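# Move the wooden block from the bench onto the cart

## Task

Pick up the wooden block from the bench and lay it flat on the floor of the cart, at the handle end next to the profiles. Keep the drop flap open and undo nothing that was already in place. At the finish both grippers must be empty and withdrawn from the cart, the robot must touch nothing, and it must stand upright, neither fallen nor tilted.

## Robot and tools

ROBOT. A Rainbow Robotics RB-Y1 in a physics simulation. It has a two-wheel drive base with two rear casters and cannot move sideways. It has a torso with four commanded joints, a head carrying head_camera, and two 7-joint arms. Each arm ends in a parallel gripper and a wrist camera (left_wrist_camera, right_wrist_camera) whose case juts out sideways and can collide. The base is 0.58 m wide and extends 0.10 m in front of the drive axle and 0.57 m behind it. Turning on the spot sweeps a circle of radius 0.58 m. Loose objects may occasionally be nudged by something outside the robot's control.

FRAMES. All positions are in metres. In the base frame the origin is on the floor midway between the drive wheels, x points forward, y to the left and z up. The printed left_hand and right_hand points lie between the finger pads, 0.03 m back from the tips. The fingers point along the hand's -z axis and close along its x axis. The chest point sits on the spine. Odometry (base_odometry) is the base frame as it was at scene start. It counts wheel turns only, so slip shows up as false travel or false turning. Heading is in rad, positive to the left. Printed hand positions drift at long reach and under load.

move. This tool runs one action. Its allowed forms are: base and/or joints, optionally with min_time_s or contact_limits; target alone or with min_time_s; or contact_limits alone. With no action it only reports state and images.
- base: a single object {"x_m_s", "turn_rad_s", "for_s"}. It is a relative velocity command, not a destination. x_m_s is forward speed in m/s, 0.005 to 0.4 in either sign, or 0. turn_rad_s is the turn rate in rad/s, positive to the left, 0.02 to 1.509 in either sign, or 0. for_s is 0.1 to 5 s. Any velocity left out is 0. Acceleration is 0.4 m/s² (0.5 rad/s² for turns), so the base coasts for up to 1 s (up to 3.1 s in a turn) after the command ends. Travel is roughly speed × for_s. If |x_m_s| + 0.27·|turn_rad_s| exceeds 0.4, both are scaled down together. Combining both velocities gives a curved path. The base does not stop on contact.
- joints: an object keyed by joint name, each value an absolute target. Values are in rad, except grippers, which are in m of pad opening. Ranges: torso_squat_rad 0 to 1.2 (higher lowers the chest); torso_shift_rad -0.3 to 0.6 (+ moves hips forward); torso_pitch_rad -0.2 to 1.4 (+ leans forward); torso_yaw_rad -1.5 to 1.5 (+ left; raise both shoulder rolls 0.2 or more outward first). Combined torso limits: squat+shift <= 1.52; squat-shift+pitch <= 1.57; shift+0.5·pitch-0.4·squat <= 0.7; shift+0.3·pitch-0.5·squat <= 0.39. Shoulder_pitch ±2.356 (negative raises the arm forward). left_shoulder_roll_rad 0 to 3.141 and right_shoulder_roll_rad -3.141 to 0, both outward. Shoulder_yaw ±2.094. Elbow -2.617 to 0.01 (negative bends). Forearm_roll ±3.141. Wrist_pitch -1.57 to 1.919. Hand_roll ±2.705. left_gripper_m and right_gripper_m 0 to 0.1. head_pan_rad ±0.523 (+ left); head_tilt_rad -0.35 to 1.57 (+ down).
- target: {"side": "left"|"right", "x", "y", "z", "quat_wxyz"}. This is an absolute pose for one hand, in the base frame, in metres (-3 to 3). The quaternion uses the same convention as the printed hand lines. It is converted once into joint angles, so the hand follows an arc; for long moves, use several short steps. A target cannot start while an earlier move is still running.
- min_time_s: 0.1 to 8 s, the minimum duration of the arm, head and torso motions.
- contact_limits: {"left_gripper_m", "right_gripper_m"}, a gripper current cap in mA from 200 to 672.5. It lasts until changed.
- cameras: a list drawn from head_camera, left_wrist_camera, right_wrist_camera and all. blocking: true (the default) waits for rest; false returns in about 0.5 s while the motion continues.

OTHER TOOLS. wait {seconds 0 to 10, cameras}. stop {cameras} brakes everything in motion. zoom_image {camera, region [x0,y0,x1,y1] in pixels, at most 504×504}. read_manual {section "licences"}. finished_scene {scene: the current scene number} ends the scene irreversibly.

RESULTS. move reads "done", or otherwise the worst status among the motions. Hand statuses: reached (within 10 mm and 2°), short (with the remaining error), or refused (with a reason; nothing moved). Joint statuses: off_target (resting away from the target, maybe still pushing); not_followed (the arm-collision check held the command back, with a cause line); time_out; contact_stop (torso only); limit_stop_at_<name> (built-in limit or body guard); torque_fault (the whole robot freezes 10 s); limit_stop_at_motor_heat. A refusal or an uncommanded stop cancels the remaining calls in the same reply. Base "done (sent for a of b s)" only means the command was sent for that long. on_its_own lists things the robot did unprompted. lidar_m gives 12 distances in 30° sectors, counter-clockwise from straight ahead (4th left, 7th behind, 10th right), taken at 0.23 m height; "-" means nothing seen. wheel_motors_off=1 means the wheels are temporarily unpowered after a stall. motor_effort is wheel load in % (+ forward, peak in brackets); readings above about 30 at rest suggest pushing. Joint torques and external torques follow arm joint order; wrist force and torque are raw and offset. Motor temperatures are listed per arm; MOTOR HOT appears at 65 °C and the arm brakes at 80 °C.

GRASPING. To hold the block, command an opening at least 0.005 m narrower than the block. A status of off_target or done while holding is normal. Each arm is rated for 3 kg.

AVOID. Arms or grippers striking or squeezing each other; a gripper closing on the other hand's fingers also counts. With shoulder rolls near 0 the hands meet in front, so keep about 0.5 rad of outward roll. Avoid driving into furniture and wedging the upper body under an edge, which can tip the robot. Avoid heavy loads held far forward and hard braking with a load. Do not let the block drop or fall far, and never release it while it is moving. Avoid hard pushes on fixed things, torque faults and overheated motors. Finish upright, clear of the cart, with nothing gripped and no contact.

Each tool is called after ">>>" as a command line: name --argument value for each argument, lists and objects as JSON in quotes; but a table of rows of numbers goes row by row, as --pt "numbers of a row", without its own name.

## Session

>>> move --joints '{"head_pan_rad": 0.5, "head_tilt_rad": 0.6}' --cameras '["head_camera"]'

>>> move --joints '{"head_pan_rad": -0.5, "head_tilt_rad": 0.7}' --cameras '["head_camera"]'

Scene clock: 1.00 s.
Joint torques (N m): left_arm=[-1.56 -0.75 0.68 -0.48 -0.13 -0.55 -0.13] | right_arm=[-3.64 -0.59 -0.77 -1.42 0.04 -0.56 0]
External joint torques (N m): left_arm=[-0.17 -0.9 0.67 0.08 -0.14 -0.13 -0.12] | right_arm=[-0.04 0.53 -0.73 0.22 -0.02 0.03 -0.02]
Motor temperatures (°C): left_arm=[30 28 31 35 34 32 37] | right_arm=[33 29 31 30 35 37 34]
Wrist force (N): left_arm=[-0.1 1.3 -7.8] | right_arm=[-2.6 0.9 -4.7]
Wrist torque (N m): left_arm=[-0.30 0.15 0.11] | right_arm=[-0.08 -0.10 -0.10]
Wrist force, peak (N): left_arm=[0.1 1.6 -7.9] | right_arm=[-2.9 0.8 -5.4]
move: done
base_odometry: x=+0.000 y=+0.000 heading=+0.000
lidar_m: 0.74 1.04 1.57 4.56 1.51 1.06 1.01 1.09 1.44 3.61 1.10 0.79
base_status: not commanded
joint_positions: torso_squat_rad=+0.350 torso_shift_rad=+0.000 torso_pitch_rad=+0.000 torso_yaw_rad=+0.000 left_shoulder_pitch_rad=+0.037 left_shoulder_roll_rad=+0.004 left_shoulder_yaw_rad=-0.043 left_elbow_rad=-0.196 left_forearm_roll_rad=-0.014 left_wrist_pitch_rad=+0.002 left_hand_roll_rad=+0.027 left_gripper_m=+0.099 right_shoulder_pitch_rad=-0.040 right_shoulder_roll_rad=-0.021 right_shoulder_yaw_rad=-0.018 right_elbow_rad=-0.235 right_forearm_roll_rad=+0.049 right_wrist_pitch_rad=-0.014 right_hand_roll_rad=+0.035 right_gripper_m=+0.099 head_pan_rad=+0.500 head_tilt_rad=+0.600
joint_status: all done
wheel_motors_off: 0
motor_effort: left_wheel=+0(1) right_wheel=+0(2)
chest: x=-0.2280 y=+0.0001 z=+1.2475 quat_wxyz=(+1.000, +0.000, +0.000, +0.000) (m; base frame)
left_hand: x=-0.1598 y=+0.2200 z=+0.5653 quat_wxyz=(+0.997, +0.000, -0.079, -0.009) (m; base frame)
right_hand: x=-0.0823 y=-0.2360 z=+0.5770 quat_wxyz=(+0.989, -0.016, -0.142, +0.041) (m; base frame)
pictures: head_camera
camera_calibration:
head_camera: T_world_to_cam=[[0.480762, -0.876288, -0.0314125, 0.143715], [-0.465904, -0.224934, -0.855767, 1.19443], [0.742833, 0.426055, -0.516406, 0.845605], [0, 0, 0, 1]] pos_world=[-0.140746, 0.0343292, 1.46335]

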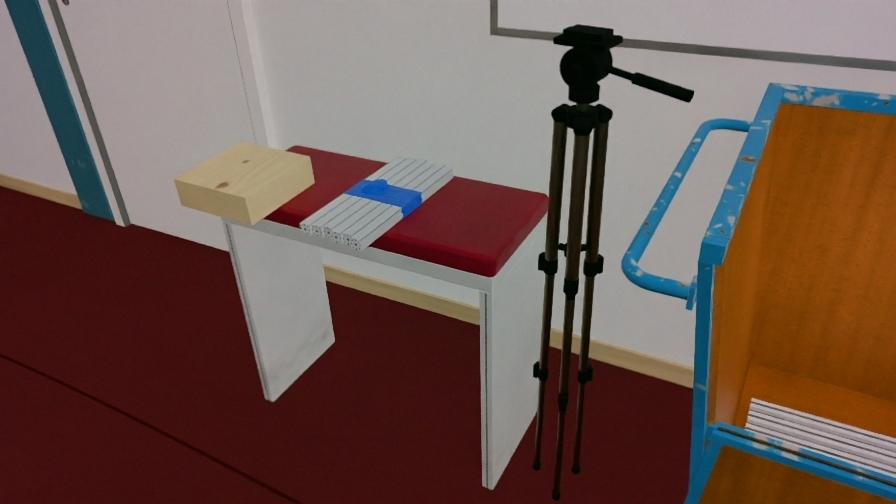

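Scene clock: 2.33 s.
Joint torques (N m): left_arm=[-1.48 -0.68 0.63 -0.47 -0.09 -0.53 0.07] | right_arm=[-3.64 -0.6 -0.55 -1.66 -0.1 -0.51 -0.14]
External joint torques (N m): left_arm=[-0.1 -0.83 0.61 0.09 -0.09 -0.1 0.08] | right_arm=[-0.05 0.52 -0.5 -0.03 -0.16 0.08 -0.15]
Wrist force (N): left_arm=[-0.5 1.0 -7.4] | right_arm=[-2.4 1.8 -4.5]
Wrist torque (N m): left_arm=[-0.22 0.12 0.12] | right_arm=[-0.18 -0.07 -0.11]
Wrist force, peak (N): left_arm=[-0.7 1.3 -8.3] | right_arm=[-2.9 1.1 -5.5]
move: done
base_odometry: x=+0.000 y=+0.000 heading=+0.000
lidar_m: 0.74 1.03 1.57 4.56 1.51 1.08 1.01 1.08 1.44 3.62 1.09 0.78
base_status: not commanded
joint_positions: torso_squat_rad=+0.350 torso_shift_rad=+0.000 torso_pitch_rad=+0.000 torso_yaw_rad=+0.000 left_shoulder_pitch_rad=+0.037 left_shoulder_roll_rad=+0.004 left_shoulder_yaw_rad=-0.043 left_elbow_rad=-0.196 left_forearm_roll_rad=-0.014 left_wrist_pitch_rad=+0.002 left_hand_roll_rad=+0.027 left_gripper_m=+0.099 right_shoulder_pitch_rad=-0.040 right_shoulder_roll_rad=-0.021 right_shoulder_yaw_rad=-0.018 right_elbow_rad=-0.235 right_forearm_roll_rad=+0.049 right_wrist_pitch_rad=-0.014 right_hand_roll_rad=+0.035 right_gripper_m=+0.099 head_pan_rad=-0.500 head_tilt_rad=+0.700
joint_status: all done
wheel_motors_off: 0
motor_effort: left_wheel=+0(1) right_wheel=-1(2)
chest: x=-0.2280 y=+0.0001 z=+1.2475 quat_wxyz=(+1.000, +0.000, +0.000, +0.000) (m; base frame)
left_hand: x=-0.1598 y=+0.2200 z=+0.5653 quat_wxyz=(+0.997, +0.000, -0.079, -0.009) (m; base frame)
right_hand: x=-0.0823 y=-0.2360 z=+0.5770 quat_wxyz=(+0.989, -0.016, -0.142, +0.041) (m; base frame)
pictures: head_camera
camera_calibration:
head_camera: T_world_to_cam=[[-0.480297, -0.876541, -0.0314578, -0.054214], [-0.513621, 0.310148, -0.800001, 1.10379], [0.710991, -0.368081, -0.599173, 0.958982], [0, 0, 0, 1]] pos_world=[-0.140939, -0.036874, 1.45592]

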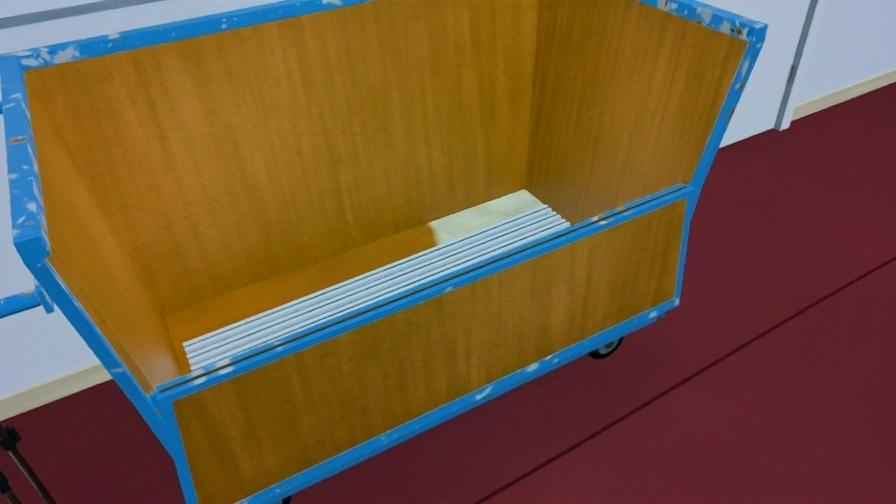

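>>> move --base '{"turn_rad_s": 0.8, "for_s": 1.963}'

>>> move --base '{"x_m_s": 0.39, "for_s": 3.59}'

>>> move --base '{"turn_rad_s": -0.8, "for_s": 1.963}' --joints '{"torso_squat_rad": 0.6, "torso_pitch_rad": 0.4, "right_shoulder_pitch_rad": -0.129, "right_shoulder_roll_rad": 0.0, "right_shoulder_yaw_rad": 0.145, "right_elbow_rad": -1.208, "right_forearm_roll_rad": -0.358, "right_wrist_pitch_rad": -0.682, "right_hand_roll_rad": 0.337, "head_tilt_rad": 0.5, "head_pan_rad": -0.25}'

>>> move --base '{"x_m_s": 0.25, "for_s": 1.72}' --cameras '["head_camera", "right_wrist_camera"]'

Scene clock: 16.20 s.
Joint torques (N m): left_arm=[-1.63 -0.72 0.7 -0.39 -0.04 -0.65 -0.06] | right_arm=[-3.49 -0.34 -0.55 -1.34 0.02 -0.57 -0.03]
External joint torques (N m): left_arm=[-0.25 -0.88 0.69 0.16 -0.04 -0.23 -0.06] | right_arm=[0.11 0.77 -0.51 0.29 -0.04 0.03 -0.04]
Wrist force (N): left_arm=[-0.1 1.0 -7.6] | right_arm=[-2.1 1.2 -4.8]
Wrist torque (N m): left_arm=[-0.24 0.17 0.07] | right_arm=[-0.09 -0.04 -0.11]
Wrist force, peak (N): left_arm=[0.2 1.3 -8.5] | right_arm=[-2.6 1.5 -5.5]
move: done
base_odometry: x=+0.000 y=+0.000 heading=+1.573
lidar_m: 4.38 1.51 1.07 1.02 1.07 1.43 3.71 1.11 0.80 0.76 1.02 1.57
base_status: done (sent for 1.97 of 1.97 s)
joint_positions: torso_squat_rad=+0.350 torso_shift_rad=+0.000 torso_pitch_rad=+0.000 torso_yaw_rad=+0.000 left_shoulder_pitch_rad=+0.037 left_shoulder_roll_rad=+0.004 left_shoulder_yaw_rad=-0.043 left_elbow_rad=-0.196 left_forearm_roll_rad=-0.014 left_wrist_pitch_rad=+0.002 left_hand_roll_rad=+0.027 left_gripper_m=+0.099 right_shoulder_pitch_rad=-0.040 right_shoulder_roll_rad=-0.021 right_shoulder_yaw_rad=-0.018 right_elbow_rad=-0.235 right_forearm_roll_rad=+0.049 right_wrist_pitch_rad=-0.014 right_hand_roll_rad=+0.035 right_gripper_m=+0.099 head_pan_rad=-0.500 head_tilt_rad=+0.700
joint_status: not commanded
wheel_motors_off: 0
motor_effort: left_wheel=+6(33) right_wheel=+21(50)
chest: x=-0.2280 y=+0.0001 z=+1.2475 quat_wxyz=(+1.000, +0.000, +0.000, +0.000) (m; base frame)
left_hand: x=-0.1598 y=+0.2200 z=+0.5653 quat_wxyz=(+0.997, +0.000, -0.079, -0.009) (m; base frame)
right_hand: x=-0.0823 y=-0.2360 z=+0.5770 quat_wxyz=(+0.989, -0.016, -0.142, +0.041) (m; base frame)
pictures: none

Scene clock: 21.13 s.
Joint torques (N m): left_arm=[-1.15 -0.7 0.67 -0.52 -0.08 -0.65 -0.01] | right_arm=[-3.23 -0.32 -0.62 -1.24 0.01 -0.5 -0.04]
External joint torques (N m): left_arm=[0.23 -0.86 0.66 0.03 -0.08 -0.23 0] | right_arm=[0.37 0.79 -0.58 0.39 -0.05 0.09 -0.05]
Wrist force (N): left_arm=[-0.6 1.2 -7.9] | right_arm=[-2.4 1.1 -5.3]
Wrist torque (N m): left_arm=[-0.29 0.09 0.08] | right_arm=[-0.11 -0.05 -0.08]
Wrist force, peak (N): left_arm=[0.1 2.0 -8.4] | right_arm=[-3.1 1.5 -5.1]
move: done
base_odometry: x=-0.004 y=+1.404 heading=+1.574
lidar_m: 4.20 1.53 1.10 1.05 1.09 1.49 3.85 1.51 1.25 0.92 1.55 2.08
base_status: done (sent for 3.6 of 3.6 s)
joint_positions: torso_squat_rad=+0.350 torso_shift_rad=+0.000 torso_pitch_rad=+0.000 torso_yaw_rad=+0.000 left_shoulder_pitch_rad=+0.037 left_shoulder_roll_rad=+0.004 left_shoulder_yaw_rad=-0.043 left_elbow_rad=-0.196 left_forearm_roll_rad=-0.014 left_wrist_pitch_rad=+0.002 left_hand_roll_rad=+0.027 left_gripper_m=+0.099 right_shoulder_pitch_rad=-0.040 right_shoulder_roll_rad=-0.021 right_shoulder_yaw_rad=-0.018 right_elbow_rad=-0.235 right_forearm_roll_rad=+0.049 right_wrist_pitch_rad=-0.014 right_hand_roll_rad=+0.035 right_gripper_m=+0.099 head_pan_rad=-0.500 head_tilt_rad=+0.700
joint_status: not commanded
wheel_motors_off: 0
motor_effort: left_wheel=+18(47) right_wheel=-15(48)
chest: x=-0.2280 y=+0.0001 z=+1.2475 quat_wxyz=(+1.000, +0.000, +0.000, +0.000) (m; base frame)
left_hand: x=-0.1597 y=+0.2200 z=+0.5653 quat_wxyz=(+0.997, +0.000, -0.079, -0.009) (m; base frame)
right_hand: x=-0.0823 y=-0.2360 z=+0.5770 quat_wxyz=(+0.989, -0.016, -0.142, +0.041) (m; base frame)
pictures: none

Scene clock: 25.07 s.
Joint torques (N m): left_arm=[8.01 -0.56 0.9 3.61 -0.16 0.15 -0.05] | right_arm=[-3.71 1.93 0.4 -7.9 0.46 -1.87 -0.08]
External joint torques (N m): left_arm=[-1.39 -0.84 0.87 -0.09 -0.15 -0.22 -0.07] | right_arm=[0.3 0.98 0.06 -0.18 -0.13 -0.05 -0.13]
Wrist force (N): left_arm=[2.7 1.2 -8.0] | right_arm=[-7.0 1.0 1.5]
Wrist torque (N m): left_arm=[-0.28 0.32 0.07] | right_arm=[-0.16 -0.39 -0.24]
Wrist force, peak (N): left_arm=[2.7 1.4 -8.1] | right_arm=[-8.2 0.7 0.9]
move: done
base_odometry: x=-0.004 y=+1.404 heading=+0.002
lidar_m: 0.90 1.54 2.04 4.20 1.55 1.10 1.05 1.09 1.47 3.69 1.50 1.22
base_status: done (sent for 1.97 of 1.97 s)
joint_positions: torso_squat_rad=+0.600 torso_shift_rad=+0.000 torso_pitch_rad=+0.400 torso_yaw_rad=+0.000 left_shoulder_pitch_rad=+0.037 left_shoulder_roll_rad=+0.004 left_shoulder_yaw_rad=-0.043 left_elbow_rad=-0.196 left_forearm_roll_rad=-0.014 left_wrist_pitch_rad=+0.002 left_hand_roll_rad=+0.027 left_gripper_m=+0.099 right_shoulder_pitch_rad=-0.129 right_shoulder_roll_rad=+0.000 right_shoulder_yaw_rad=+0.145 right_elbow_rad=-1.208 right_forearm_roll_rad=-0.358 right_wrist_pitch_rad=-0.682 right_hand_roll_rad=+0.337 right_gripper_m=+0.099 head_pan_rad=-0.250 head_tilt_rad=+0.500
joint_status: all done
wheel_motors_off: 0
motor_effort: left_wheel=+21(52) right_wheel=+1(49)
chest: x=-0.1075 y=+0.0001 z=+1.1432 quat_wxyz=(+0.980, +0.000, +0.199, +0.000) (m; base frame)
left_hand: x=-0.3104 y=+0.2200 z=+0.4883 quat_wxyz=(+0.993, -0.002, +0.120, -0.008) (m; base frame)
right_hand: x=+0.2901 y=-0.1799 z=+0.7668 quat_wxyz=(+0.706, -0.014, -0.707, -0.015) (m; base frame)
pictures: none

Scene clock: 27.77 s.
Joint torques (N m): left_arm=[9.07 -0.7 0.56 3.59 -0.06 0.23 -0.03] | right_arm=[-4.22 1.7 0.39 -8.13 0.48 -1.9 0]
External joint torques (N m): left_arm=[-0.34 -0.98 0.53 -0.11 -0.06 -0.14 -0.04] | right_arm=[-0.21 0.75 0.04 -0.41 -0.12 -0.09 -0.05]
Wrist force (N): left_arm=[2.5 0.9 -7.3] | right_arm=[-6.9 1.1 1.4]
Wrist torque (N m): left_arm=[-0.30 0.28 0.07] | right_arm=[-0.16 -0.33 -0.26]
Wrist force, peak (N): left_arm=[2.5 1.9 -8.3] | right_arm=[-7.9 1.1 1.4]
move: done
base_odometry: x=+0.429 y=+1.404 heading=+0.001
lidar_m: 0.47 1.06 1.46 3.76 2.20 1.56 1.48 1.56 2.07 1.35 0.95 1.12
base_status: done (sent for 1.73 of 1.73 s)
joint_positions: torso_squat_rad=+0.600 torso_shift_rad=+0.000 torso_pitch_rad=+0.400 torso_yaw_rad=+0.000 left_shoulder_pitch_rad=+0.037 left_shoulder_roll_rad=+0.004 left_shoulder_yaw_rad=-0.043 left_elbow_rad=-0.196 left_forearm_roll_rad=-0.014 left_wrist_pitch_rad=+0.002 left_hand_roll_rad=+0.027 left_gripper_m=+0.099 right_shoulder_pitch_rad=-0.129 right_shoulder_roll_rad=+0.000 right_shoulder_yaw_rad=+0.145 right_elbow_rad=-1.208 right_forearm_roll_rad=-0.358 right_wrist_pitch_rad=-0.682 right_hand_roll_rad=+0.337 right_gripper_m=+0.099 head_pan_rad=-0.250 head_tilt_rad=+0.500
joint_status: not commanded
wheel_motors_off: 0
motor_effort: left_wheel=-8(50) right_wheel=+8(40)
chest: x=-0.1074 y=+0.0001 z=+1.1432 quat_wxyz=(+0.980, +0.000, +0.199, +0.000) (m; base frame)
left_hand: x=-0.3103 y=+0.2200 z=+0.4883 quat_wxyz=(+0.993, -0.002, +0.120, -0.008) (m; base frame)
right_hand: x=+0.2901 y=-0.1799 z=+0.7667 quat_wxyz=(+0.706, -0.014, -0.707, -0.015) (m; base frame)
pictures: head_camera, right_wrist_camera
camera_calibration:
head_camera: T_world_to_cam=[[-0.235365, -0.969679, 0.0657797, -0.0898206], [-0.728371, 0.131173, -0.67251, 0.931861], [0.64349, -0.206197, -0.737159, 0.92338], [0, 0, 0, 1]] pos_world=[0.0634131, -0.0189331, 1.31327]
right_wrist_camera: T_world_to_cam=[[0.0263563, -0.0287347, -0.99924, 0.752143], [-0.469927, 0.881898, -0.0377553, 0.351018], [0.882312, 0.470564, 0.00974033, -0.10654], [0, 0, 0, 1]] pos_world=[0.23913, -0.237815, 0.765862]

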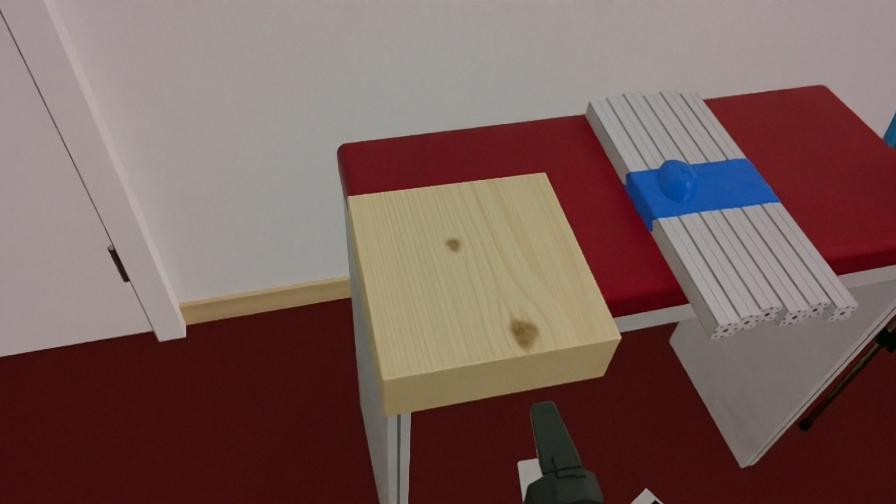

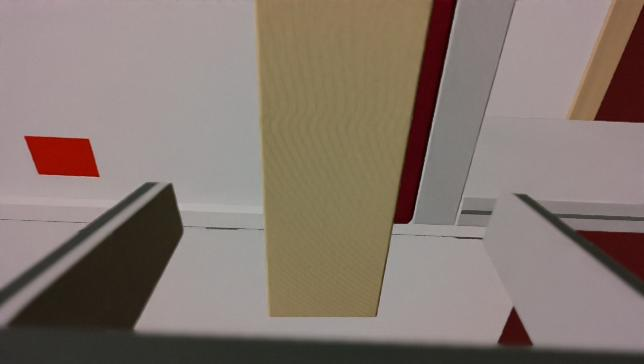

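>>> move --target '{"side": "right", "x": 0.29, "y": -0.172, "z": 0.767, "quat_wxyz": [0.7071, 0, -0.7071, 0]}' --min_time_s 0.8

>>> move --base '{"x_m_s": 0.08, "for_s": 0.9}' --cameras '["right_wrist_camera", "head_camera"]'

Scene clock: 33.00 s.
Joint torques (N m): left_arm=[8.58 -0.86 1.05 3.81 -0.14 0.08 0.01] | right_arm=[-2.42 -0.51 1.06 -9.08 0.76 -1.76 -0.23]
External joint torques (N m): left_arm=[-0.83 -1.14 1.02 0.11 -0.14 -0.29 0] | right_arm=[1.57 -1.3 0.85 -1.33 0.2 0.07 -0.28]
Wrist force (N): left_arm=[2.7 1.4 -7.2] | right_arm=[-6.7 0.5 1.0]
Wrist torque (N m): left_arm=[-0.29 0.30 0.09] | right_arm=[-0.11 -0.31 -0.06]
Wrist force, peak (N): left_arm=[2.2 1.5 -8.4] | right_arm=[-7.8 0.4 1.1]
move: done
base_odometry: x=+0.429 y=+1.404 heading=+0.001
lidar_m: 0.46 1.06 1.47 3.77 2.19 1.56 1.47 1.55 2.06 1.35 0.95 1.15
base_status: not commanded
joint_positions: torso_squat_rad=+0.600 torso_shift_rad=+0.000 torso_pitch_rad=+0.400 torso_yaw_rad=+0.000 left_shoulder_pitch_rad=+0.037 left_shoulder_roll_rad=+0.004 left_shoulder_yaw_rad=-0.043 left_elbow_rad=-0.196 left_forearm_roll_rad=-0.014 left_wrist_pitch_rad=+0.002 left_hand_roll_rad=+0.027 left_gripper_m=+0.099 right_shoulder_pitch_rad=-0.128 right_shoulder_roll_rad=-0.022 right_shoulder_yaw_rad=+0.173 right_elbow_rad=-1.214 right_forearm_roll_rad=-0.349 right_wrist_pitch_rad=-0.672 right_hand_roll_rad=+0.319 right_gripper_m=+0.099 head_pan_rad=-0.250 head_tilt_rad=+0.500
joint_status: all done
wheel_motors_off: 0
motor_effort: left_wheel=-7(8) right_wheel=+7(9)
chest: x=-0.1075 y=+0.0001 z=+1.1432 quat_wxyz=(+0.980, +0.000, +0.199, +0.000) (m; base frame)
left_hand: x=-0.3103 y=+0.2200 z=+0.4883 quat_wxyz=(+0.993, -0.002, +0.120, -0.008) (m; base frame)
right_hand: x=+0.2898 y=-0.1720 z=+0.7669 quat_wxyz=(+0.707, +0.000, -0.707, +0.000) (m; base frame)
right_hand_status: reached (checked arc, planned for 0.8 s): 0 mm and 0.1 deg off.
pictures: none

Scene clock: 34.40 s.
Joint torques (N m): left_arm=[8.76 -0.5 0.75 3.64 -0.09 0.15 -0.09] | right_arm=[-3.69 -0.07 1.02 -8.33 0.87 -1.83 -0.33]
External joint torques (N m): left_arm=[-0.64 -0.78 0.72 -0.06 -0.09 -0.23 -0.1] | right_arm=[0.29 -0.86 0.81 -0.58 0.3 0 -0.38]
Wrist force (N): left_arm=[2.5 1.1 -8.1] | right_arm=[-7.5 0.3 0.9]
Wrist torque (N m): left_arm=[-0.29 0.30 0.07] | right_arm=[-0.08 -0.43 -0.05]
Wrist force, peak (N): left_arm=[2.5 1.1 -8.1] | right_arm=[-7.6 0.8 1.4]
move: done
base_odometry: x=+0.501 y=+1.404 heading=+0.000
lidar_m: 0.40 1.00 1.36 3.52 2.29 1.62 1.55 1.62 2.17 1.32 0.91 1.07
base_status: done (sent for 0.9 of 0.9 s)
joint_positions: torso_squat_rad=+0.600 torso_shift_rad=+0.000 torso_pitch_rad=+0.400 torso_yaw_rad=+0.000 left_shoulder_pitch_rad=+0.037 left_shoulder_roll_rad=+0.004 left_shoulder_yaw_rad=-0.043 left_elbow_rad=-0.196 left_forearm_roll_rad=-0.014 left_wrist_pitch_rad=+0.002 left_hand_roll_rad=+0.027 left_gripper_m=+0.099 right_shoulder_pitch_rad=-0.128 right_shoulder_roll_rad=-0.022 right_shoulder_yaw_rad=+0.173 right_elbow_rad=-1.214 right_forearm_roll_rad=-0.349 right_wrist_pitch_rad=-0.672 right_hand_roll_rad=+0.319 right_gripper_m=+0.099 head_pan_rad=-0.250 head_tilt_rad=+0.500
joint_status: not commanded
wheel_motors_off: 0
motor_effort: left_wheel=-10(25) right_wheel=+8(32)
chest: x=-0.1074 y=+0.0001 z=+1.1432 quat_wxyz=(+0.980, +0.000, +0.199, +0.000) (m; base frame)
left_hand: x=-0.3103 y=+0.2200 z=+0.4883 quat_wxyz=(+0.993, -0.002, +0.120, -0.008) (m; base frame)
right_hand: x=+0.2897 y=-0.1720 z=+0.7668 quat_wxyz=(+0.707, +0.000, -0.707, +0.000) (m; base frame)
pictures: head_camera, right_wrist_camera
camera_calibration:
head_camera: T_world_to_cam=[[-0.235361, -0.96968, 0.0657765, -0.0898165], [-0.728413, 0.131185, -0.672462, 0.9318], [0.643443, -0.206183, -0.737203, 0.923443], [0, 0, 0, 1]] pos_world=[0.0634131, -0.0189331, 1.31327]
right_wrist_camera: T_world_to_cam=[[0.0256643, -0.0290362, -0.999249, 0.752553], [-0.505668, 0.86189, -0.0380322, 0.351049], [0.862346, 0.506264, 0.00743711, -0.09633], [0, 0, 0, 1]] pos_world=[0.24127, -0.231946, 0.766056]

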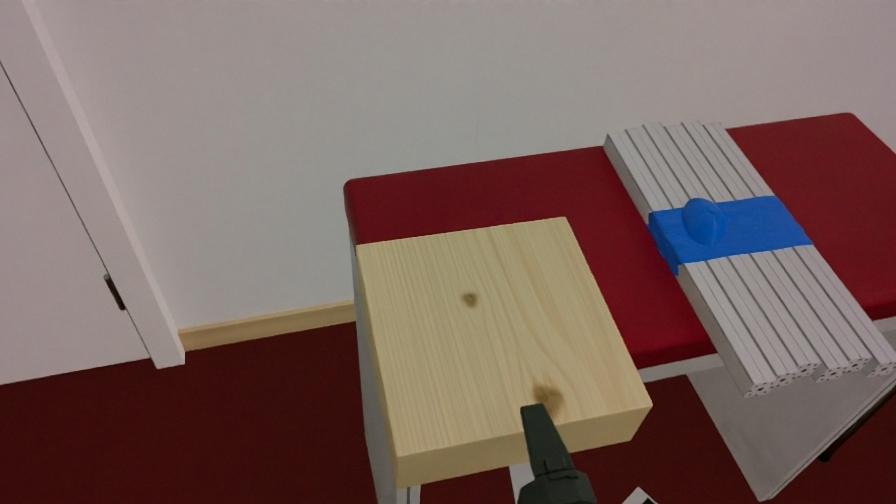

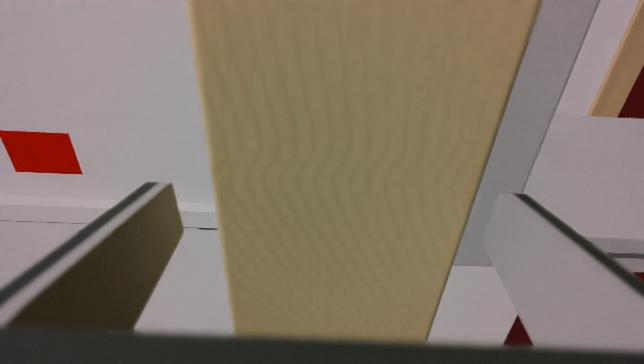

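>>> move --base '{"x_m_s": 0.06, "for_s": 0.833}'

>>> move --joints '{"right_gripper_m": 0.055}' --cameras '["right_wrist_camera"]'

>>> move --joints '{"torso_squat_rad": 0.42, "head_tilt_rad": 0.5, "head_pan_rad": -0.2}' --min_time_s 2 --cameras '["head_camera", "right_wrist_camera"]'

Scene clock: 37.50 s.
Joint torques (N m): left_arm=[8.59 -0.87 0.81 3.73 -0.14 0.04 0.04] | right_arm=[-4.09 -0.43 0.86 -8.29 0.58 -1.77 -0.25]
External joint torques (N m): left_arm=[-0.81 -1.15 0.77 0.03 -0.13 -0.33 0.02] | right_arm=[-0.1 -1.22 0.65 -0.54 0.01 0.05 -0.31]
Wrist force (N): left_arm=[2.9 1.8 -7.6] | right_arm=[-6.9 0.6 1.3]
Wrist torque (N m): left_arm=[-0.38 0.31 0.05] | right_arm=[-0.14 -0.33 -0.07]
Wrist force, peak (N): left_arm=[3.0 1.5 -8.1] | right_arm=[-7.6 0.6 1.8]
move: done
base_odometry: x=+0.551 y=+1.404 heading=-0.001
lidar_m: 0.34 0.95 1.30 3.34 2.38 1.69 1.61 1.66 2.23 1.36 0.89 0.36
base_status: done (sent for 0.83 of 0.83 s)
joint_positions: torso_squat_rad=+0.600 torso_shift_rad=+0.000 torso_pitch_rad=+0.400 torso_yaw_rad=+0.000 left_shoulder_pitch_rad=+0.037 left_shoulder_roll_rad=+0.004 left_shoulder_yaw_rad=-0.043 left_elbow_rad=-0.196 left_forearm_roll_rad=-0.014 left_wrist_pitch_rad=+0.002 left_hand_roll_rad=+0.027 left_gripper_m=+0.099 right_shoulder_pitch_rad=-0.128 right_shoulder_roll_rad=-0.022 right_shoulder_yaw_rad=+0.173 right_elbow_rad=-1.214 right_forearm_roll_rad=-0.349 right_wrist_pitch_rad=-0.672 right_hand_roll_rad=+0.319 right_gripper_m=+0.099 head_pan_rad=-0.250 head_tilt_rad=+0.500
joint_status: not commanded
wheel_motors_off: 0
motor_effort: left_wheel=-9(25) right_wheel=+10(32)
chest: x=-0.1075 y=+0.0001 z=+1.1432 quat_wxyz=(+0.980, +0.000, +0.199, +0.000) (m; base frame)
left_hand: x=-0.3103 y=+0.2200 z=+0.4883 quat_wxyz=(+0.993, -0.002, +0.120, -0.008) (m; base frame)
right_hand: x=+0.2897 y=-0.1721 z=+0.7668 quat_wxyz=(+0.707, +0.000, -0.707, +0.000) (m; base frame)
pictures: none

Scene clock: 38.50 s.
Joint torques (N m): left_arm=[8.91 -0.78 0.72 3.66 -0.07 0.17 -0.07] | right_arm=[-3.83 -0.25 0.67 -8.16 0.61 -1.77 -0.09]
External joint torques (N m): left_arm=[-0.49 -1.07 0.69 -0.04 -0.07 -0.2 -0.08] | right_arm=[0.15 -1.04 0.46 -0.4 0.04 0.05 -0.14]
Wrist force (N): left_arm=[2.3 1.1 -7.5] | right_arm=[-7.7 0.6 0.9]
Wrist torque (N m): left_arm=[-0.24 0.26 0.06] | right_arm=[0.00 -0.95 -0.22]
Wrist force, peak (N): left_arm=[2.4 1.3 -8.5] | right_arm=[-9.4 0.6 0.3]
move: off_target
base_odometry: x=+0.551 y=+1.404 heading=-0.001
lidar_m: 0.34 0.94 1.30 3.34 2.37 1.69 1.61 1.68 2.23 1.37 0.89 0.35
base_status: not commanded
joint_positions: torso_squat_rad=+0.600 torso_shift_rad=+0.000 torso_pitch_rad=+0.400 torso_yaw_rad=+0.000 left_shoulder_pitch_rad=+0.037 left_shoulder_roll_rad=+0.004 left_shoulder_yaw_rad=-0.043 left_elbow_rad=-0.196 left_forearm_roll_rad=-0.014 left_wrist_pitch_rad=+0.002 left_hand_roll_rad=+0.027 left_gripper_m=+0.099 right_shoulder_pitch_rad=-0.128 right_shoulder_roll_rad=-0.022 right_shoulder_yaw_rad=+0.173 right_elbow_rad=-1.214 right_forearm_roll_rad=-0.349 right_wrist_pitch_rad=-0.672 right_hand_roll_rad=+0.319 right_gripper_m=+0.075 head_pan_rad=-0.250 head_tilt_rad=+0.500
joint_status: right_gripper_m off_target (ended at +0.075, target +0.055)
wheel_motors_off: 0
motor_effort: left_wheel=-9(10) right_wheel=+10(11)
chest: x=-0.1075 y=+0.0001 z=+1.1432 quat_wxyz=(+0.980, +0.000, +0.199, +0.000) (m; base frame)
left_hand: x=-0.3104 y=+0.2200 z=+0.4883 quat_wxyz=(+0.993, -0.002, +0.120, -0.008) (m; base frame)
right_hand: x=+0.2897 y=-0.1721 z=+0.7668 quat_wxyz=(+0.707, +0.000, -0.707, +0.000) (m; base frame)
pictures: right_wrist_camera
camera_calibration:
right_wrist_camera: T_world_to_cam=[[0.0257509, -0.0289864, -0.999248, 0.752546], [-0.505664, 0.861891, -0.0380331, 0.350999], [0.862346, 0.506264, 0.00753709, -0.0963206], [0, 0, 0, 1]] pos_world=[0.241171, -0.231946, 0.766056]

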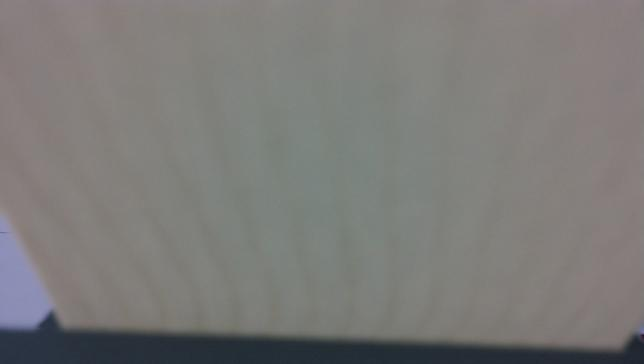

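Scene clock: 40.80 s.
Joint torques (N m): left_arm=[8.94 -0.76 0.86 3.58 -0.1 0.22 -0.12] | right_arm=[-11.23 0.04 1.14 -18.95 1.38 -8.49 0.01]
External joint torques (N m): left_arm=[-0.49 -1.05 0.82 -0.13 -0.09 -0.15 -0.13] | right_arm=[-7.32 -0.74 0.93 -11.23 0.82 -6.66 -0.04]
Wrist force (N): left_arm=[2.4 1.6 -8.1] | right_arm=[-28.2 1.2 0.3]
Wrist torque (N m): left_arm=[-0.34 0.27 0.05] | right_arm=[-0.03 1.59 0.02]
Wrist force, peak (N): left_arm=[2.8 1.8 -8.3] | right_arm=[-29.2 1.7 0.6]
move: done
base_odometry: x=+0.551 y=+1.404 heading=-0.001
lidar_m: 0.35 0.95 1.31 3.34 2.39 1.67 1.61 1.67 2.23 1.35 0.89 0.36
base_status: not commanded
joint_positions: torso_squat_rad=+0.420 torso_shift_rad=+0.000 torso_pitch_rad=+0.401 torso_yaw_rad=+0.000 left_shoulder_pitch_rad=+0.037 left_shoulder_roll_rad=+0.004 left_shoulder_yaw_rad=-0.043 left_elbow_rad=-0.196 left_forearm_roll_rad=-0.014 left_wrist_pitch_rad=+0.002 left_hand_roll_rad=+0.027 left_gripper_m=+0.099 right_shoulder_pitch_rad=-0.126 right_shoulder_roll_rad=-0.022 right_shoulder_yaw_rad=+0.173 right_elbow_rad=-1.212 right_forearm_roll_rad=-0.350 right_wrist_pitch_rad=-0.670 right_hand_roll_rad=+0.319 right_gripper_m=+0.074 head_pan_rad=-0.200 head_tilt_rad=+0.500
joint_status: all done
wheel_motors_off: 0
motor_effort: left_wheel=-9(10) right_wheel=+10(11)
chest: x=-0.1070 y=+0.0001 z=+1.2046 quat_wxyz=(+0.980, +0.000, +0.199, +0.000) (m; base frame)
left_hand: x=-0.3105 y=+0.2201 z=+0.5498 quat_wxyz=(+0.993, -0.002, +0.121, -0.008) (m; base frame)
right_hand: x=+0.2885 y=-0.1724 z=+0.8256 quat_wxyz=(+0.710, -0.001, -0.704, +0.000) (m; base frame)
pictures: head_camera, right_wrist_camera
camera_calibration:
head_camera: T_world_to_cam=[[-0.190486, -0.980572, 0.046848, -0.0671431], [-0.734501, 0.110697, -0.669518, 0.969289], [0.651324, -0.161943, -0.741317, 0.973896], [0, 0, 0, 1]] pos_world=[0.0648327, -0.01542, 1.37407]
right_wrist_camera: T_world_to_cam=[[0.0186737, -0.0297103, -0.999384, 0.813333], [-0.505908, 0.861874, -0.0350753, 0.350642], [0.862385, 0.506251, 0.00106363, -0.0902646], [0, 0, 0, 1]] pos_world=[0.240047, -0.232348, 0.825226]

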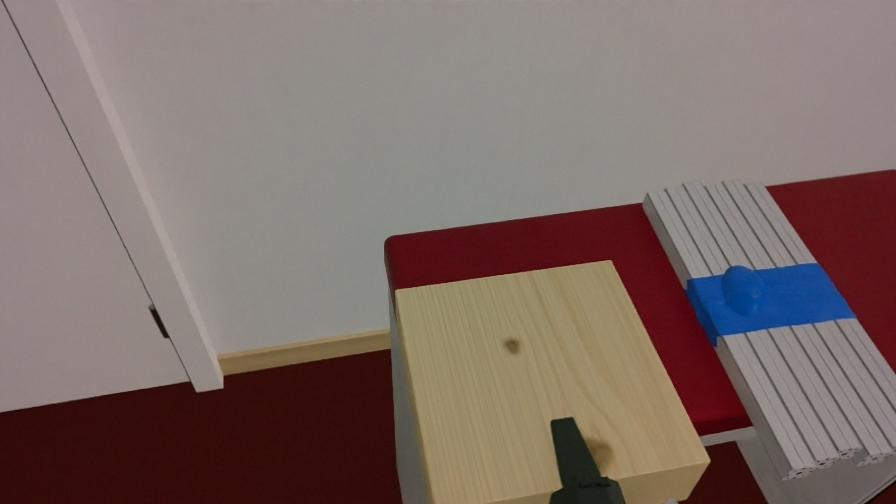

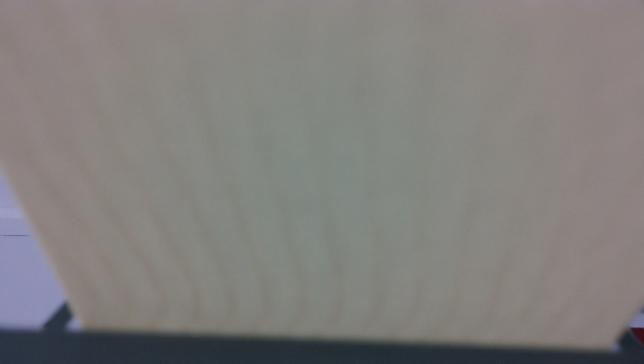

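>>> move --base '{"x_m_s": -0.3, "for_s": 1.87}'

>>> move --base '{"turn_rad_s": -0.7, "for_s": 2.244}' --joints '{"right_shoulder_pitch_rad": -1.73, "right_shoulder_roll_rad": -1.313, "right_shoulder_yaw_rad": 1.572, "right_elbow_rad": -2.267, "right_forearm_roll_rad": -0.483, "right_wrist_pitch_rad": 0.326, "right_hand_roll_rad": -0.33}' --min_time_s 4

>>> move --base '{"x_m_s": 0.35, "for_s": 4.5}'

>>> move --base '{"turn_rad_s": 0.7, "for_s": 2.262}' --joints '{"torso_squat_rad": 0.2, "torso_shift_rad": 0.2, "torso_pitch_rad": 0.95, "head_tilt_rad": 0.15, "head_pan_rad": 0.0}' --min_time_s 4 --cameras '["head_camera", "right_wrist_camera"]'

Scene clock: 46.57 s.
Joint torques (N m): left_arm=[8.09 -0.54 0.73 3.76 -0.11 0.23 0.05] | right_arm=[-13.58 0.44 0.9 -19.75 1.62 -8.69 0.03]
External joint torques (N m): left_arm=[-1.33 -0.82 0.7 0.05 -0.1 -0.14 0.04] | right_arm=[-9.68 -0.35 0.7 -12.03 1.05 -6.86 -0.02]
Wrist force (N): left_arm=[1.9 1.0 -8.0] | right_arm=[-28.3 1.1 0.2]
Wrist torque (N m): left_arm=[-0.25 0.21 0.05] | right_arm=[-0.11 1.54 0.03]
Wrist force, peak (N): left_arm=[3.2 1.6 -8.3] | right_arm=[-29.8 -0.1 -0.6]
move: done
base_odometry: x=-0.009 y=+1.405 heading=-0.002
lidar_m: 0.89 1.55 2.07 4.19 1.56 1.09 1.05 1.09 1.46 3.61 1.39 1.24
base_status: done (sent for 1.87 of 1.87 s)
joint_positions: torso_squat_rad=+0.420 torso_shift_rad=+0.000 torso_pitch_rad=+0.401 torso_yaw_rad=+0.000 left_shoulder_pitch_rad=+0.037 left_shoulder_roll_rad=+0.004 left_shoulder_yaw_rad=-0.043 left_elbow_rad=-0.196 left_forearm_roll_rad=-0.014 left_wrist_pitch_rad=+0.002 left_hand_roll_rad=+0.027 left_gripper_m=+0.099 right_shoulder_pitch_rad=-0.126 right_shoulder_roll_rad=-0.023 right_shoulder_yaw_rad=+0.173 right_elbow_rad=-1.211 right_forearm_roll_rad=-0.350 right_wrist_pitch_rad=-0.670 right_hand_roll_rad=+0.319 right_gripper_m=+0.074 head_pan_rad=-0.200 head_tilt_rad=+0.500
joint_status: not commanded
wheel_motors_off: 0
motor_effort: left_wheel=-14(28) right_wheel=+13(50)
chest: x=-0.1071 y=+0.0000 z=+1.2046 quat_wxyz=(+0.980, +0.000, +0.199, +0.000) (m; base frame)
left_hand: x=-0.3106 y=+0.2201 z=+0.5499 quat_wxyz=(+0.993, -0.002, +0.121, -0.008) (m; base frame)
right_hand: x=+0.2883 y=-0.1725 z=+0.8254 quat_wxyz=(+0.710, -0.001, -0.704, +0.000) (m; base frame)
pictures: none

Scene clock: 50.87 s.
Joint torques (N m): left_arm=[8.08 -0.86 0.81 3.65 -0.13 0.2 -0.01] | right_arm=[-25.84 -8.49 -18.02 -2.68 1.83 -3.88 -0.26]
External joint torques (N m): left_arm=[-1.34 -1.14 0.78 -0.05 -0.12 -0.18 -0.02] | right_arm=[-10.98 -2.16 -8.28 -1.75 1.27 -3.06 -0.29]
Wrist force (N): left_arm=[2.5 1.8 -7.4] | right_arm=[-17.6 16.2 -14.2]
Wrist torque (N m): left_arm=[-0.34 0.30 0.07] | right_arm=[0.75 0.98 0.06]
Wrist force, peak (N): left_arm=[2.8 1.2 -8.2] | right_arm=[-31.0 -0.2 1.6]
move: done
base_odometry: x=-0.009 y=+1.405 heading=-1.565
lidar_m: 3.63 1.40 1.23 0.91 1.53 2.05 4.19 1.57 1.12 1.05 1.08 1.43
base_status: done (sent for 2.23 of 2.23 s)
joint_positions: torso_squat_rad=+0.420 torso_shift_rad=+0.000 torso_pitch_rad=+0.401 torso_yaw_rad=+0.000 left_shoulder_pitch_rad=+0.037 left_shoulder_roll_rad=+0.004 left_shoulder_yaw_rad=-0.043 left_elbow_rad=-0.196 left_forearm_roll_rad=-0.014 left_wrist_pitch_rad=+0.002 left_hand_roll_rad=+0.027 left_gripper_m=+0.099 right_shoulder_pitch_rad=-1.727 right_shoulder_roll_rad=-1.312 right_shoulder_yaw_rad=+1.574 right_elbow_rad=-2.267 right_forearm_roll_rad=-0.483 right_wrist_pitch_rad=+0.327 right_hand_roll_rad=-0.330 right_gripper_m=+0.074 head_pan_rad=-0.200 head_tilt_rad=+0.500
joint_status: all done
wheel_motors_off: 0
motor_effort: left_wheel=+16(51) right_wheel=+3(45)
chest: x=-0.1071 y=+0.0001 z=+1.2046 quat_wxyz=(+0.980, +0.000, +0.199, +0.000) (m; base frame)
left_hand: x=-0.3106 y=+0.2200 z=+0.5498 quat_wxyz=(+0.993, -0.002, +0.121, -0.008) (m; base frame)
right_hand: x=+0.2746 y=-0.0011 z=+1.0747 quat_wxyz=(+0.526, +0.097, -0.473, +0.700) (m; base frame)
pictures: none

Scene clock: 56.57 s.
Joint torques (N m): left_arm=[9.02 -0.59 0.77 3.6 -0.01 0.17 0.1] | right_arm=[-24.78 -8.52 -18.19 -2.38 2 -3.78 -0.33]
External joint torques (N m): left_arm=[-0.4 -0.87 0.74 -0.11 -0.01 -0.21 0.09] | right_arm=[-9.92 -2.2 -8.45 -1.46 1.44 -2.95 -0.36]
Wrist force (N): left_arm=[2.6 1.2 -7.5] | right_arm=[-17.9 16.4 -13.8]
Wrist torque (N m): left_arm=[-0.23 0.29 0.08] | right_arm=[0.70 0.94 0.06]
Wrist force, peak (N): left_arm=[2.9 1.9 -8.2] | right_arm=[-18.9 16.1 -14.9]
move: done
base_odometry: x=+0.001 y=-0.170 heading=-1.564
lidar_m: 3.39 1.16 0.82 0.78 0.81 1.72 4.58 1.48 1.05 0.99 1.02 1.36
base_status: done (sent for 4.5 of 4.5 s)
joint_positions: torso_squat_rad=+0.420 torso_shift_rad=+0.000 torso_pitch_rad=+0.401 torso_yaw_rad=+0.000 left_shoulder_pitch_rad=+0.037 left_shoulder_roll_rad=+0.004 left_shoulder_yaw_rad=-0.043 left_elbow_rad=-0.196 left_forearm_roll_rad=-0.014 left_wrist_pitch_rad=+0.002 left_hand_roll_rad=+0.027 left_gripper_m=+0.099 right_shoulder_pitch_rad=-1.728 right_shoulder_roll_rad=-1.312 right_shoulder_yaw_rad=+1.574 right_elbow_rad=-2.267 right_forearm_roll_rad=-0.483 right_wrist_pitch_rad=+0.327 right_hand_roll_rad=-0.330 right_gripper_m=+0.074 head_pan_rad=-0.200 head_tilt_rad=+0.500
joint_status: not commanded
wheel_motors_off: 0
motor_effort: left_wheel=+0(47) right_wheel=-1(39)
chest: x=-0.1070 y=+0.0001 z=+1.2046 quat_wxyz=(+0.980, +0.000, +0.199, +0.000) (m; base frame)
left_hand: x=-0.3104 y=+0.2200 z=+0.5498 quat_wxyz=(+0.993, -0.002, +0.121, -0.009) (m; base frame)
right_hand: x=+0.2746 y=-0.0010 z=+1.0747 quat_wxyz=(+0.526, +0.097, -0.473, +0.700) (m; base frame)
pictures: none

Scene clock: 60.87 s.
Joint torques (N m): left_arm=[19.46 -0.65 0.73 8.27 -0.04 1.1 -0.07] | right_arm=[-18.17 -5.81 -14.69 -13.03 1.01 -6.11 -0.16]
External joint torques (N m): left_arm=[-2.04 -1.03 0.68 -0.21 -0.02 -0.25 -0.11] | right_arm=[-7.34 0.9 -7.54 -7.26 0.63 -4.73 -0.2]
Wrist force (N): left_arm=[5.4 0.5 -5.5] | right_arm=[-21.6 2.3 -17.1]
Wrist torque (N m): left_arm=[-0.20 0.45 0.09] | right_arm=[-0.14 1.13 0.07]
Wrist force, peak (N): left_arm=[4.0 1.4 -7.9] | right_arm=[-21.7 2.4 -18.4]
move: done
base_odometry: x=+0.001 y=-0.170 heading=+0.021
lidar_m: 0.78 0.82 1.73 4.05 1.42 1.03 0.98 1.03 1.40 3.67 1.14 0.82
base_status: done (sent for 2.27 of 2.27 s)
joint_positions: torso_squat_rad=+0.200 torso_shift_rad=+0.200 torso_pitch_rad=+0.951 torso_yaw_rad=+0.000 left_shoulder_pitch_rad=+0.037 left_shoulder_roll_rad=+0.004 left_shoulder_yaw_rad=-0.043 left_elbow_rad=-0.196 left_forearm_roll_rad=-0.014 left_wrist_pitch_rad=+0.002 left_hand_roll_rad=+0.027 left_gripper_m=+0.099 right_shoulder_pitch_rad=-1.728 right_shoulder_roll_rad=-1.313 right_shoulder_yaw_rad=+1.574 right_elbow_rad=-2.265 right_forearm_roll_rad=-0.483 right_wrist_pitch_rad=+0.327 right_hand_roll_rad=-0.330 right_gripper_m=+0.074 head_pan_rad=+0.000 head_tilt_rad=+0.150
joint_status: all done
wheel_motors_off: 0
motor_effort: left_wheel=-6(42) right_wheel=+14(41)
chest: x=+0.1604 y=+0.0001 z=+1.1326 quat_wxyz=(+0.889, +0.000, +0.458, +0.000) (m; base frame)
left_hand: x=-0.3553 y=+0.2200 z=+0.6808 quat_wxyz=(+0.923, -0.004, +0.386, -0.008) (m; base frame)
right_hand: x=+0.4189 y=-0.0016 z=+0.8221 quat_wxyz=(+0.635, +0.282, -0.312, +0.648) (m; base frame)
pictures: head_camera, right_wrist_camera
camera_calibration:
head_camera: T_world_to_cam=[[-0.0135255, -0.999506, -0.0283726, 0.0385875], [-0.864133, 0.0259606, -0.502594, 0.960693], [0.503082, 0.0177198, -0.864057, 0.839692], [0, 0, 0, 1]] pos_world=[0.408254, -0.00125087, 1.20948]
right_wrist_camera: T_world_to_cam=[[0.0642475, -0.626024, -0.777153, 0.609774], [-0.874773, -0.410108, 0.258038, 0.18077], [-0.480255, 0.663254, -0.573977, 0.746329], [0, 0, 0, 1]] pos_world=[0.477384, -0.0391374, 0.855618]

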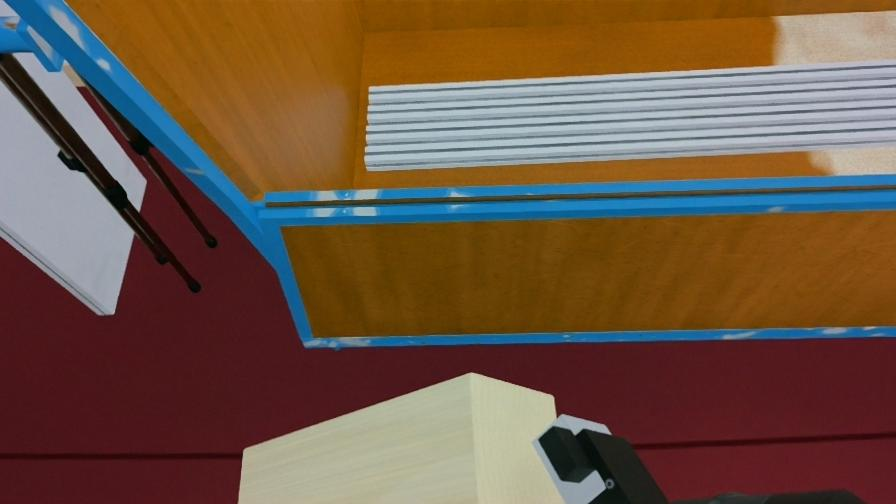

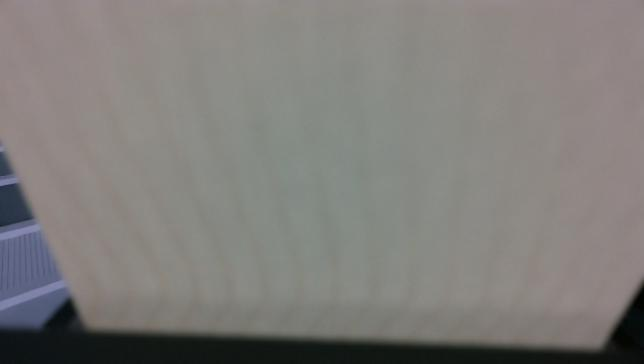

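>>> move --base '{"x_m_s": 0.22, "for_s": 1.91}' --joints '{"head_tilt_rad": 0.35}' --cameras '["head_camera"]'

Scene clock: 68.37 s.
Joint torques (N m): left_arm=[19.95 -0.57 0.88 8.4 -0.19 1.24 0.03] | right_arm=[-17.38 -4.95 -13.96 -13.7 0.91 -6.3 -0.24]
External joint torques (N m): left_arm=[-1.56 -0.95 0.83 -0.08 -0.18 -0.1 -0.01] | right_arm=[-6.55 1.76 -6.82 -7.94 0.53 -4.92 -0.28]
Wrist force (N): left_arm=[5.3 0.5 -5.6] | right_arm=[-22.1 1.9 -17.5]
Wrist torque (N m): left_arm=[-0.18 0.42 0.06] | right_arm=[-0.15 1.13 0.08]
Wrist force, peak (N): left_arm=[6.2 1.5 -6.6] | right_arm=[-22.3 0.9 -18.0]
move: done
base_odometry: x=+0.418 y=-0.161 heading=+0.021
lidar_m: 0.35 0.39 0.89 4.37 2.01 1.46 1.40 1.48 2.00 4.75 0.54 0.38
base_status: done (sent for 1.9 of 1.9 s)
joint_positions: torso_squat_rad=+0.200 torso_shift_rad=+0.200 torso_pitch_rad=+0.951 torso_yaw_rad=+0.000 left_shoulder_pitch_rad=+0.037 left_shoulder_roll_rad=+0.004 left_shoulder_yaw_rad=-0.043 left_elbow_rad=-0.196 left_forearm_roll_rad=-0.014 left_wrist_pitch_rad=+0.002 left_hand_roll_rad=+0.027 left_gripper_m=+0.099 right_shoulder_pitch_rad=-1.728 right_shoulder_roll_rad=-1.313 right_shoulder_yaw_rad=+1.574 right_elbow_rad=-2.265 right_forearm_roll_rad=-0.483 right_wrist_pitch_rad=+0.327 right_hand_roll_rad=-0.330 right_gripper_m=+0.074 head_pan_rad=+0.000 head_tilt_rad=+0.350
joint_status: all done
wheel_motors_off: 0
motor_effort: left_wheel=-1(26) right_wheel=+0(44)
chest: x=+0.1604 y=+0.0001 z=+1.1326 quat_wxyz=(+0.889, +0.000, +0.458, +0.000) (m; base frame)
left_hand: x=-0.3553 y=+0.2200 z=+0.6808 quat_wxyz=(+0.923, -0.004, +0.386, -0.008) (m; base frame)
right_hand: x=+0.4191 y=-0.0016 z=+0.8221 quat_wxyz=(+0.635, +0.282, -0.312, +0.648) (m; base frame)
pictures: head_camera
camera_calibration:
head_camera: T_world_to_cam=[[-0.018893, -0.999506, -0.0251202, 0.0363872], [-0.946773, 0.0259601, -0.320853, 0.764758], [0.321347, 0.0177212, -0.946796, 1.00258], [0, 0, 0, 1]] pos_world=[0.402565, -0.00125088, 1.19553]

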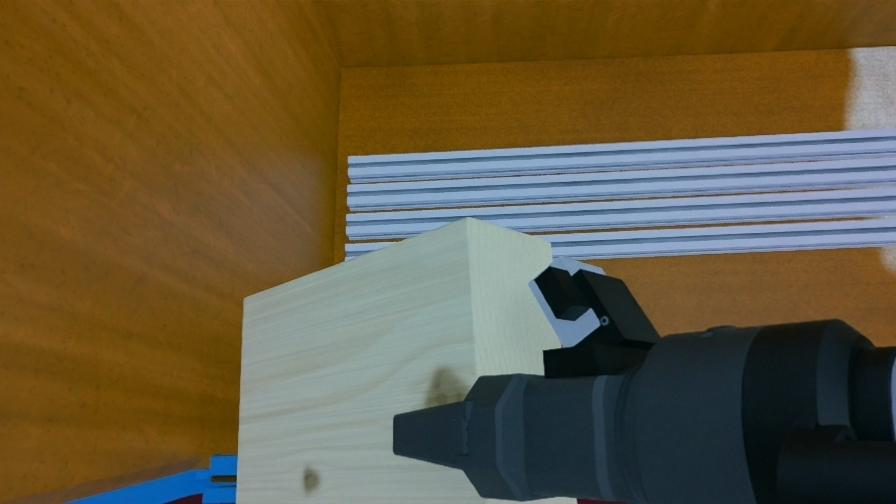

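>>> move --base '{"x_m_s": 0.14, "for_s": 0.8}'

>>> move --joints '{"torso_squat_rad": 0.95, "torso_shift_rad": 0.44, "torso_pitch_rad": 1.0, "head_tilt_rad": 0.35, "head_pan_rad": 0.15}' --min_time_s 5 --cameras '["head_camera"]'

Scene clock: 74.67 s.
Joint torques (N m): left_arm=[19.94 -0.68 0.7 8.38 -0.05 1.17 -0.11] | right_arm=[-17.19 -5 -13.85 -13.43 0.87 -6.4 -0.36]
External joint torques (N m): left_arm=[-1.56 -1.06 0.65 -0.1 -0.03 -0.17 -0.15] | right_arm=[-6.36 1.71 -6.7 -7.67 0.48 -5.01 -0.4]
Wrist force (N): left_arm=[5.7 0.9 -5.8] | right_arm=[-21.9 2.0 -17.6]
Wrist torque (N m): left_arm=[-0.25 0.48 0.05] | right_arm=[-0.15 1.14 0.10]
Wrist force, peak (N): left_arm=[5.8 1.3 -6.9] | right_arm=[-22.9 0.2 -17.6]
move: done
base_odometry: x=+0.531 y=-0.159 heading=+0.021
lidar_m: 0.25 0.26 0.38 3.90 2.17 1.57 1.51 1.58 2.15 4.31 0.38 0.27
base_status: done (sent for 0.8 of 0.8 s)
joint_positions: torso_squat_rad=+0.200 torso_shift_rad=+0.200 torso_pitch_rad=+0.951 torso_yaw_rad=+0.000 left_shoulder_pitch_rad=+0.037 left_shoulder_roll_rad=+0.004 left_shoulder_yaw_rad=-0.043 left_elbow_rad=-0.196 left_forearm_roll_rad=-0.014 left_wrist_pitch_rad=+0.002 left_hand_roll_rad=+0.027 left_gripper_m=+0.099 right_shoulder_pitch_rad=-1.729 right_shoulder_roll_rad=-1.313 right_shoulder_yaw_rad=+1.574 right_elbow_rad=-2.265 right_forearm_roll_rad=-0.483 right_wrist_pitch_rad=+0.327 right_hand_roll_rad=-0.330 right_gripper_m=+0.074 head_pan_rad=+0.000 head_tilt_rad=+0.350
joint_status: not commanded
wheel_motors_off: 0
motor_effort: left_wheel=-2(24) right_wheel=+0(23)
chest: x=+0.1604 y=+0.0001 z=+1.1326 quat_wxyz=(+0.889, +0.000, +0.458, +0.000) (m; base frame)
left_hand: x=-0.3553 y=+0.2200 z=+0.6808 quat_wxyz=(+0.923, -0.004, +0.386, -0.008) (m; base frame)
right_hand: x=+0.4192 y=-0.0016 z=+0.8222 quat_wxyz=(+0.635, +0.282, -0.312, +0.648) (m; base frame)
pictures: none

Scene clock: 79.97 s.
Joint torques (N m): left_arm=[20.62 -0.4 0.8 8.81 -0.13 1.3 0.02] | right_arm=[-16.58 -4.25 -13.58 -14.05 0.71 -6.48 -0.24]
External joint torques (N m): left_arm=[-1.71 -0.8 0.75 0.01 -0.11 -0.11 -0.02] | right_arm=[-6.3 2.4 -6.79 -7.91 0.36 -5.06 -0.28]
Wrist force (N): left_arm=[5.3 0.9 -5.7] | right_arm=[-21.3 1.0 -17.6]
Wrist torque (N m): left_arm=[-0.25 0.39 0.06] | right_arm=[-0.19 1.15 0.10]
Wrist force, peak (N): left_arm=[6.0 1.0 -6.6] | right_arm=[-23.8 2.2 -17.1]
move: done
base_odometry: x=+0.531 y=-0.159 heading=+0.021
lidar_m: 0.25 0.26 0.36 3.91 2.18 1.58 1.51 1.60 2.17 4.31 0.37 0.27
base_status: not commanded
joint_positions: torso_squat_rad=+0.950 torso_shift_rad=+0.440 torso_pitch_rad=+1.001 torso_yaw_rad=+0.000 left_shoulder_pitch_rad=+0.037 left_shoulder_roll_rad=+0.004 left_shoulder_yaw_rad=-0.043 left_elbow_rad=-0.196 left_forearm_roll_rad=-0.014 left_wrist_pitch_rad=+0.002 left_hand_roll_rad=+0.027 left_gripper_m=+0.099 right_shoulder_pitch_rad=-1.729 right_shoulder_roll_rad=-1.313 right_shoulder_yaw_rad=+1.574 right_elbow_rad=-2.265 right_forearm_roll_rad=-0.483 right_wrist_pitch_rad=+0.327 right_hand_roll_rad=-0.330 right_gripper_m=+0.074 head_pan_rad=+0.150 head_tilt_rad=+0.350
joint_status: all done
wheel_motors_off: 0
motor_effort: left_wheel=-4(5) right_wheel=+5(7)
chest: x=+0.2060 y=+0.0000 z=+0.8159 quat_wxyz=(+0.877, +0.000, +0.480, +0.000) (m; base frame)
left_hand: x=-0.3315 y=+0.2201 z=+0.3904 quat_wxyz=(+0.913, -0.004, +0.409, -0.008) (m; base frame)
right_hand: x=+0.4491 y=-0.0017 z=+0.4930 quat_wxyz=(+0.643, +0.298, -0.297, +0.641) (m; base frame)
pictures: head_camera
camera_calibration:
head_camera: T_world_to_cam=[[0.0602689, -0.986845, -0.150017, 0.111481], [-0.961904, -0.017269, -0.272843, 0.670229], [0.266663, 0.160745, -0.95029, 0.702444], [0, 0, 0, 1]] pos_world=[0.450661, 0.00867437, 0.867117]

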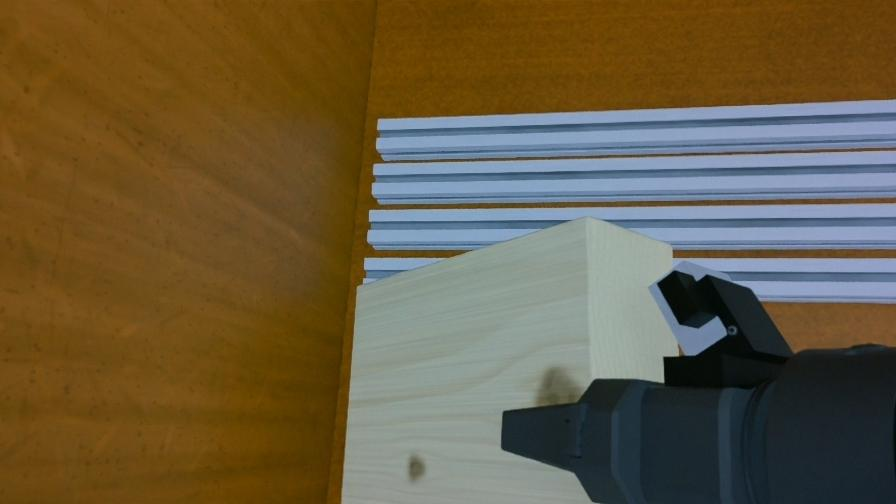

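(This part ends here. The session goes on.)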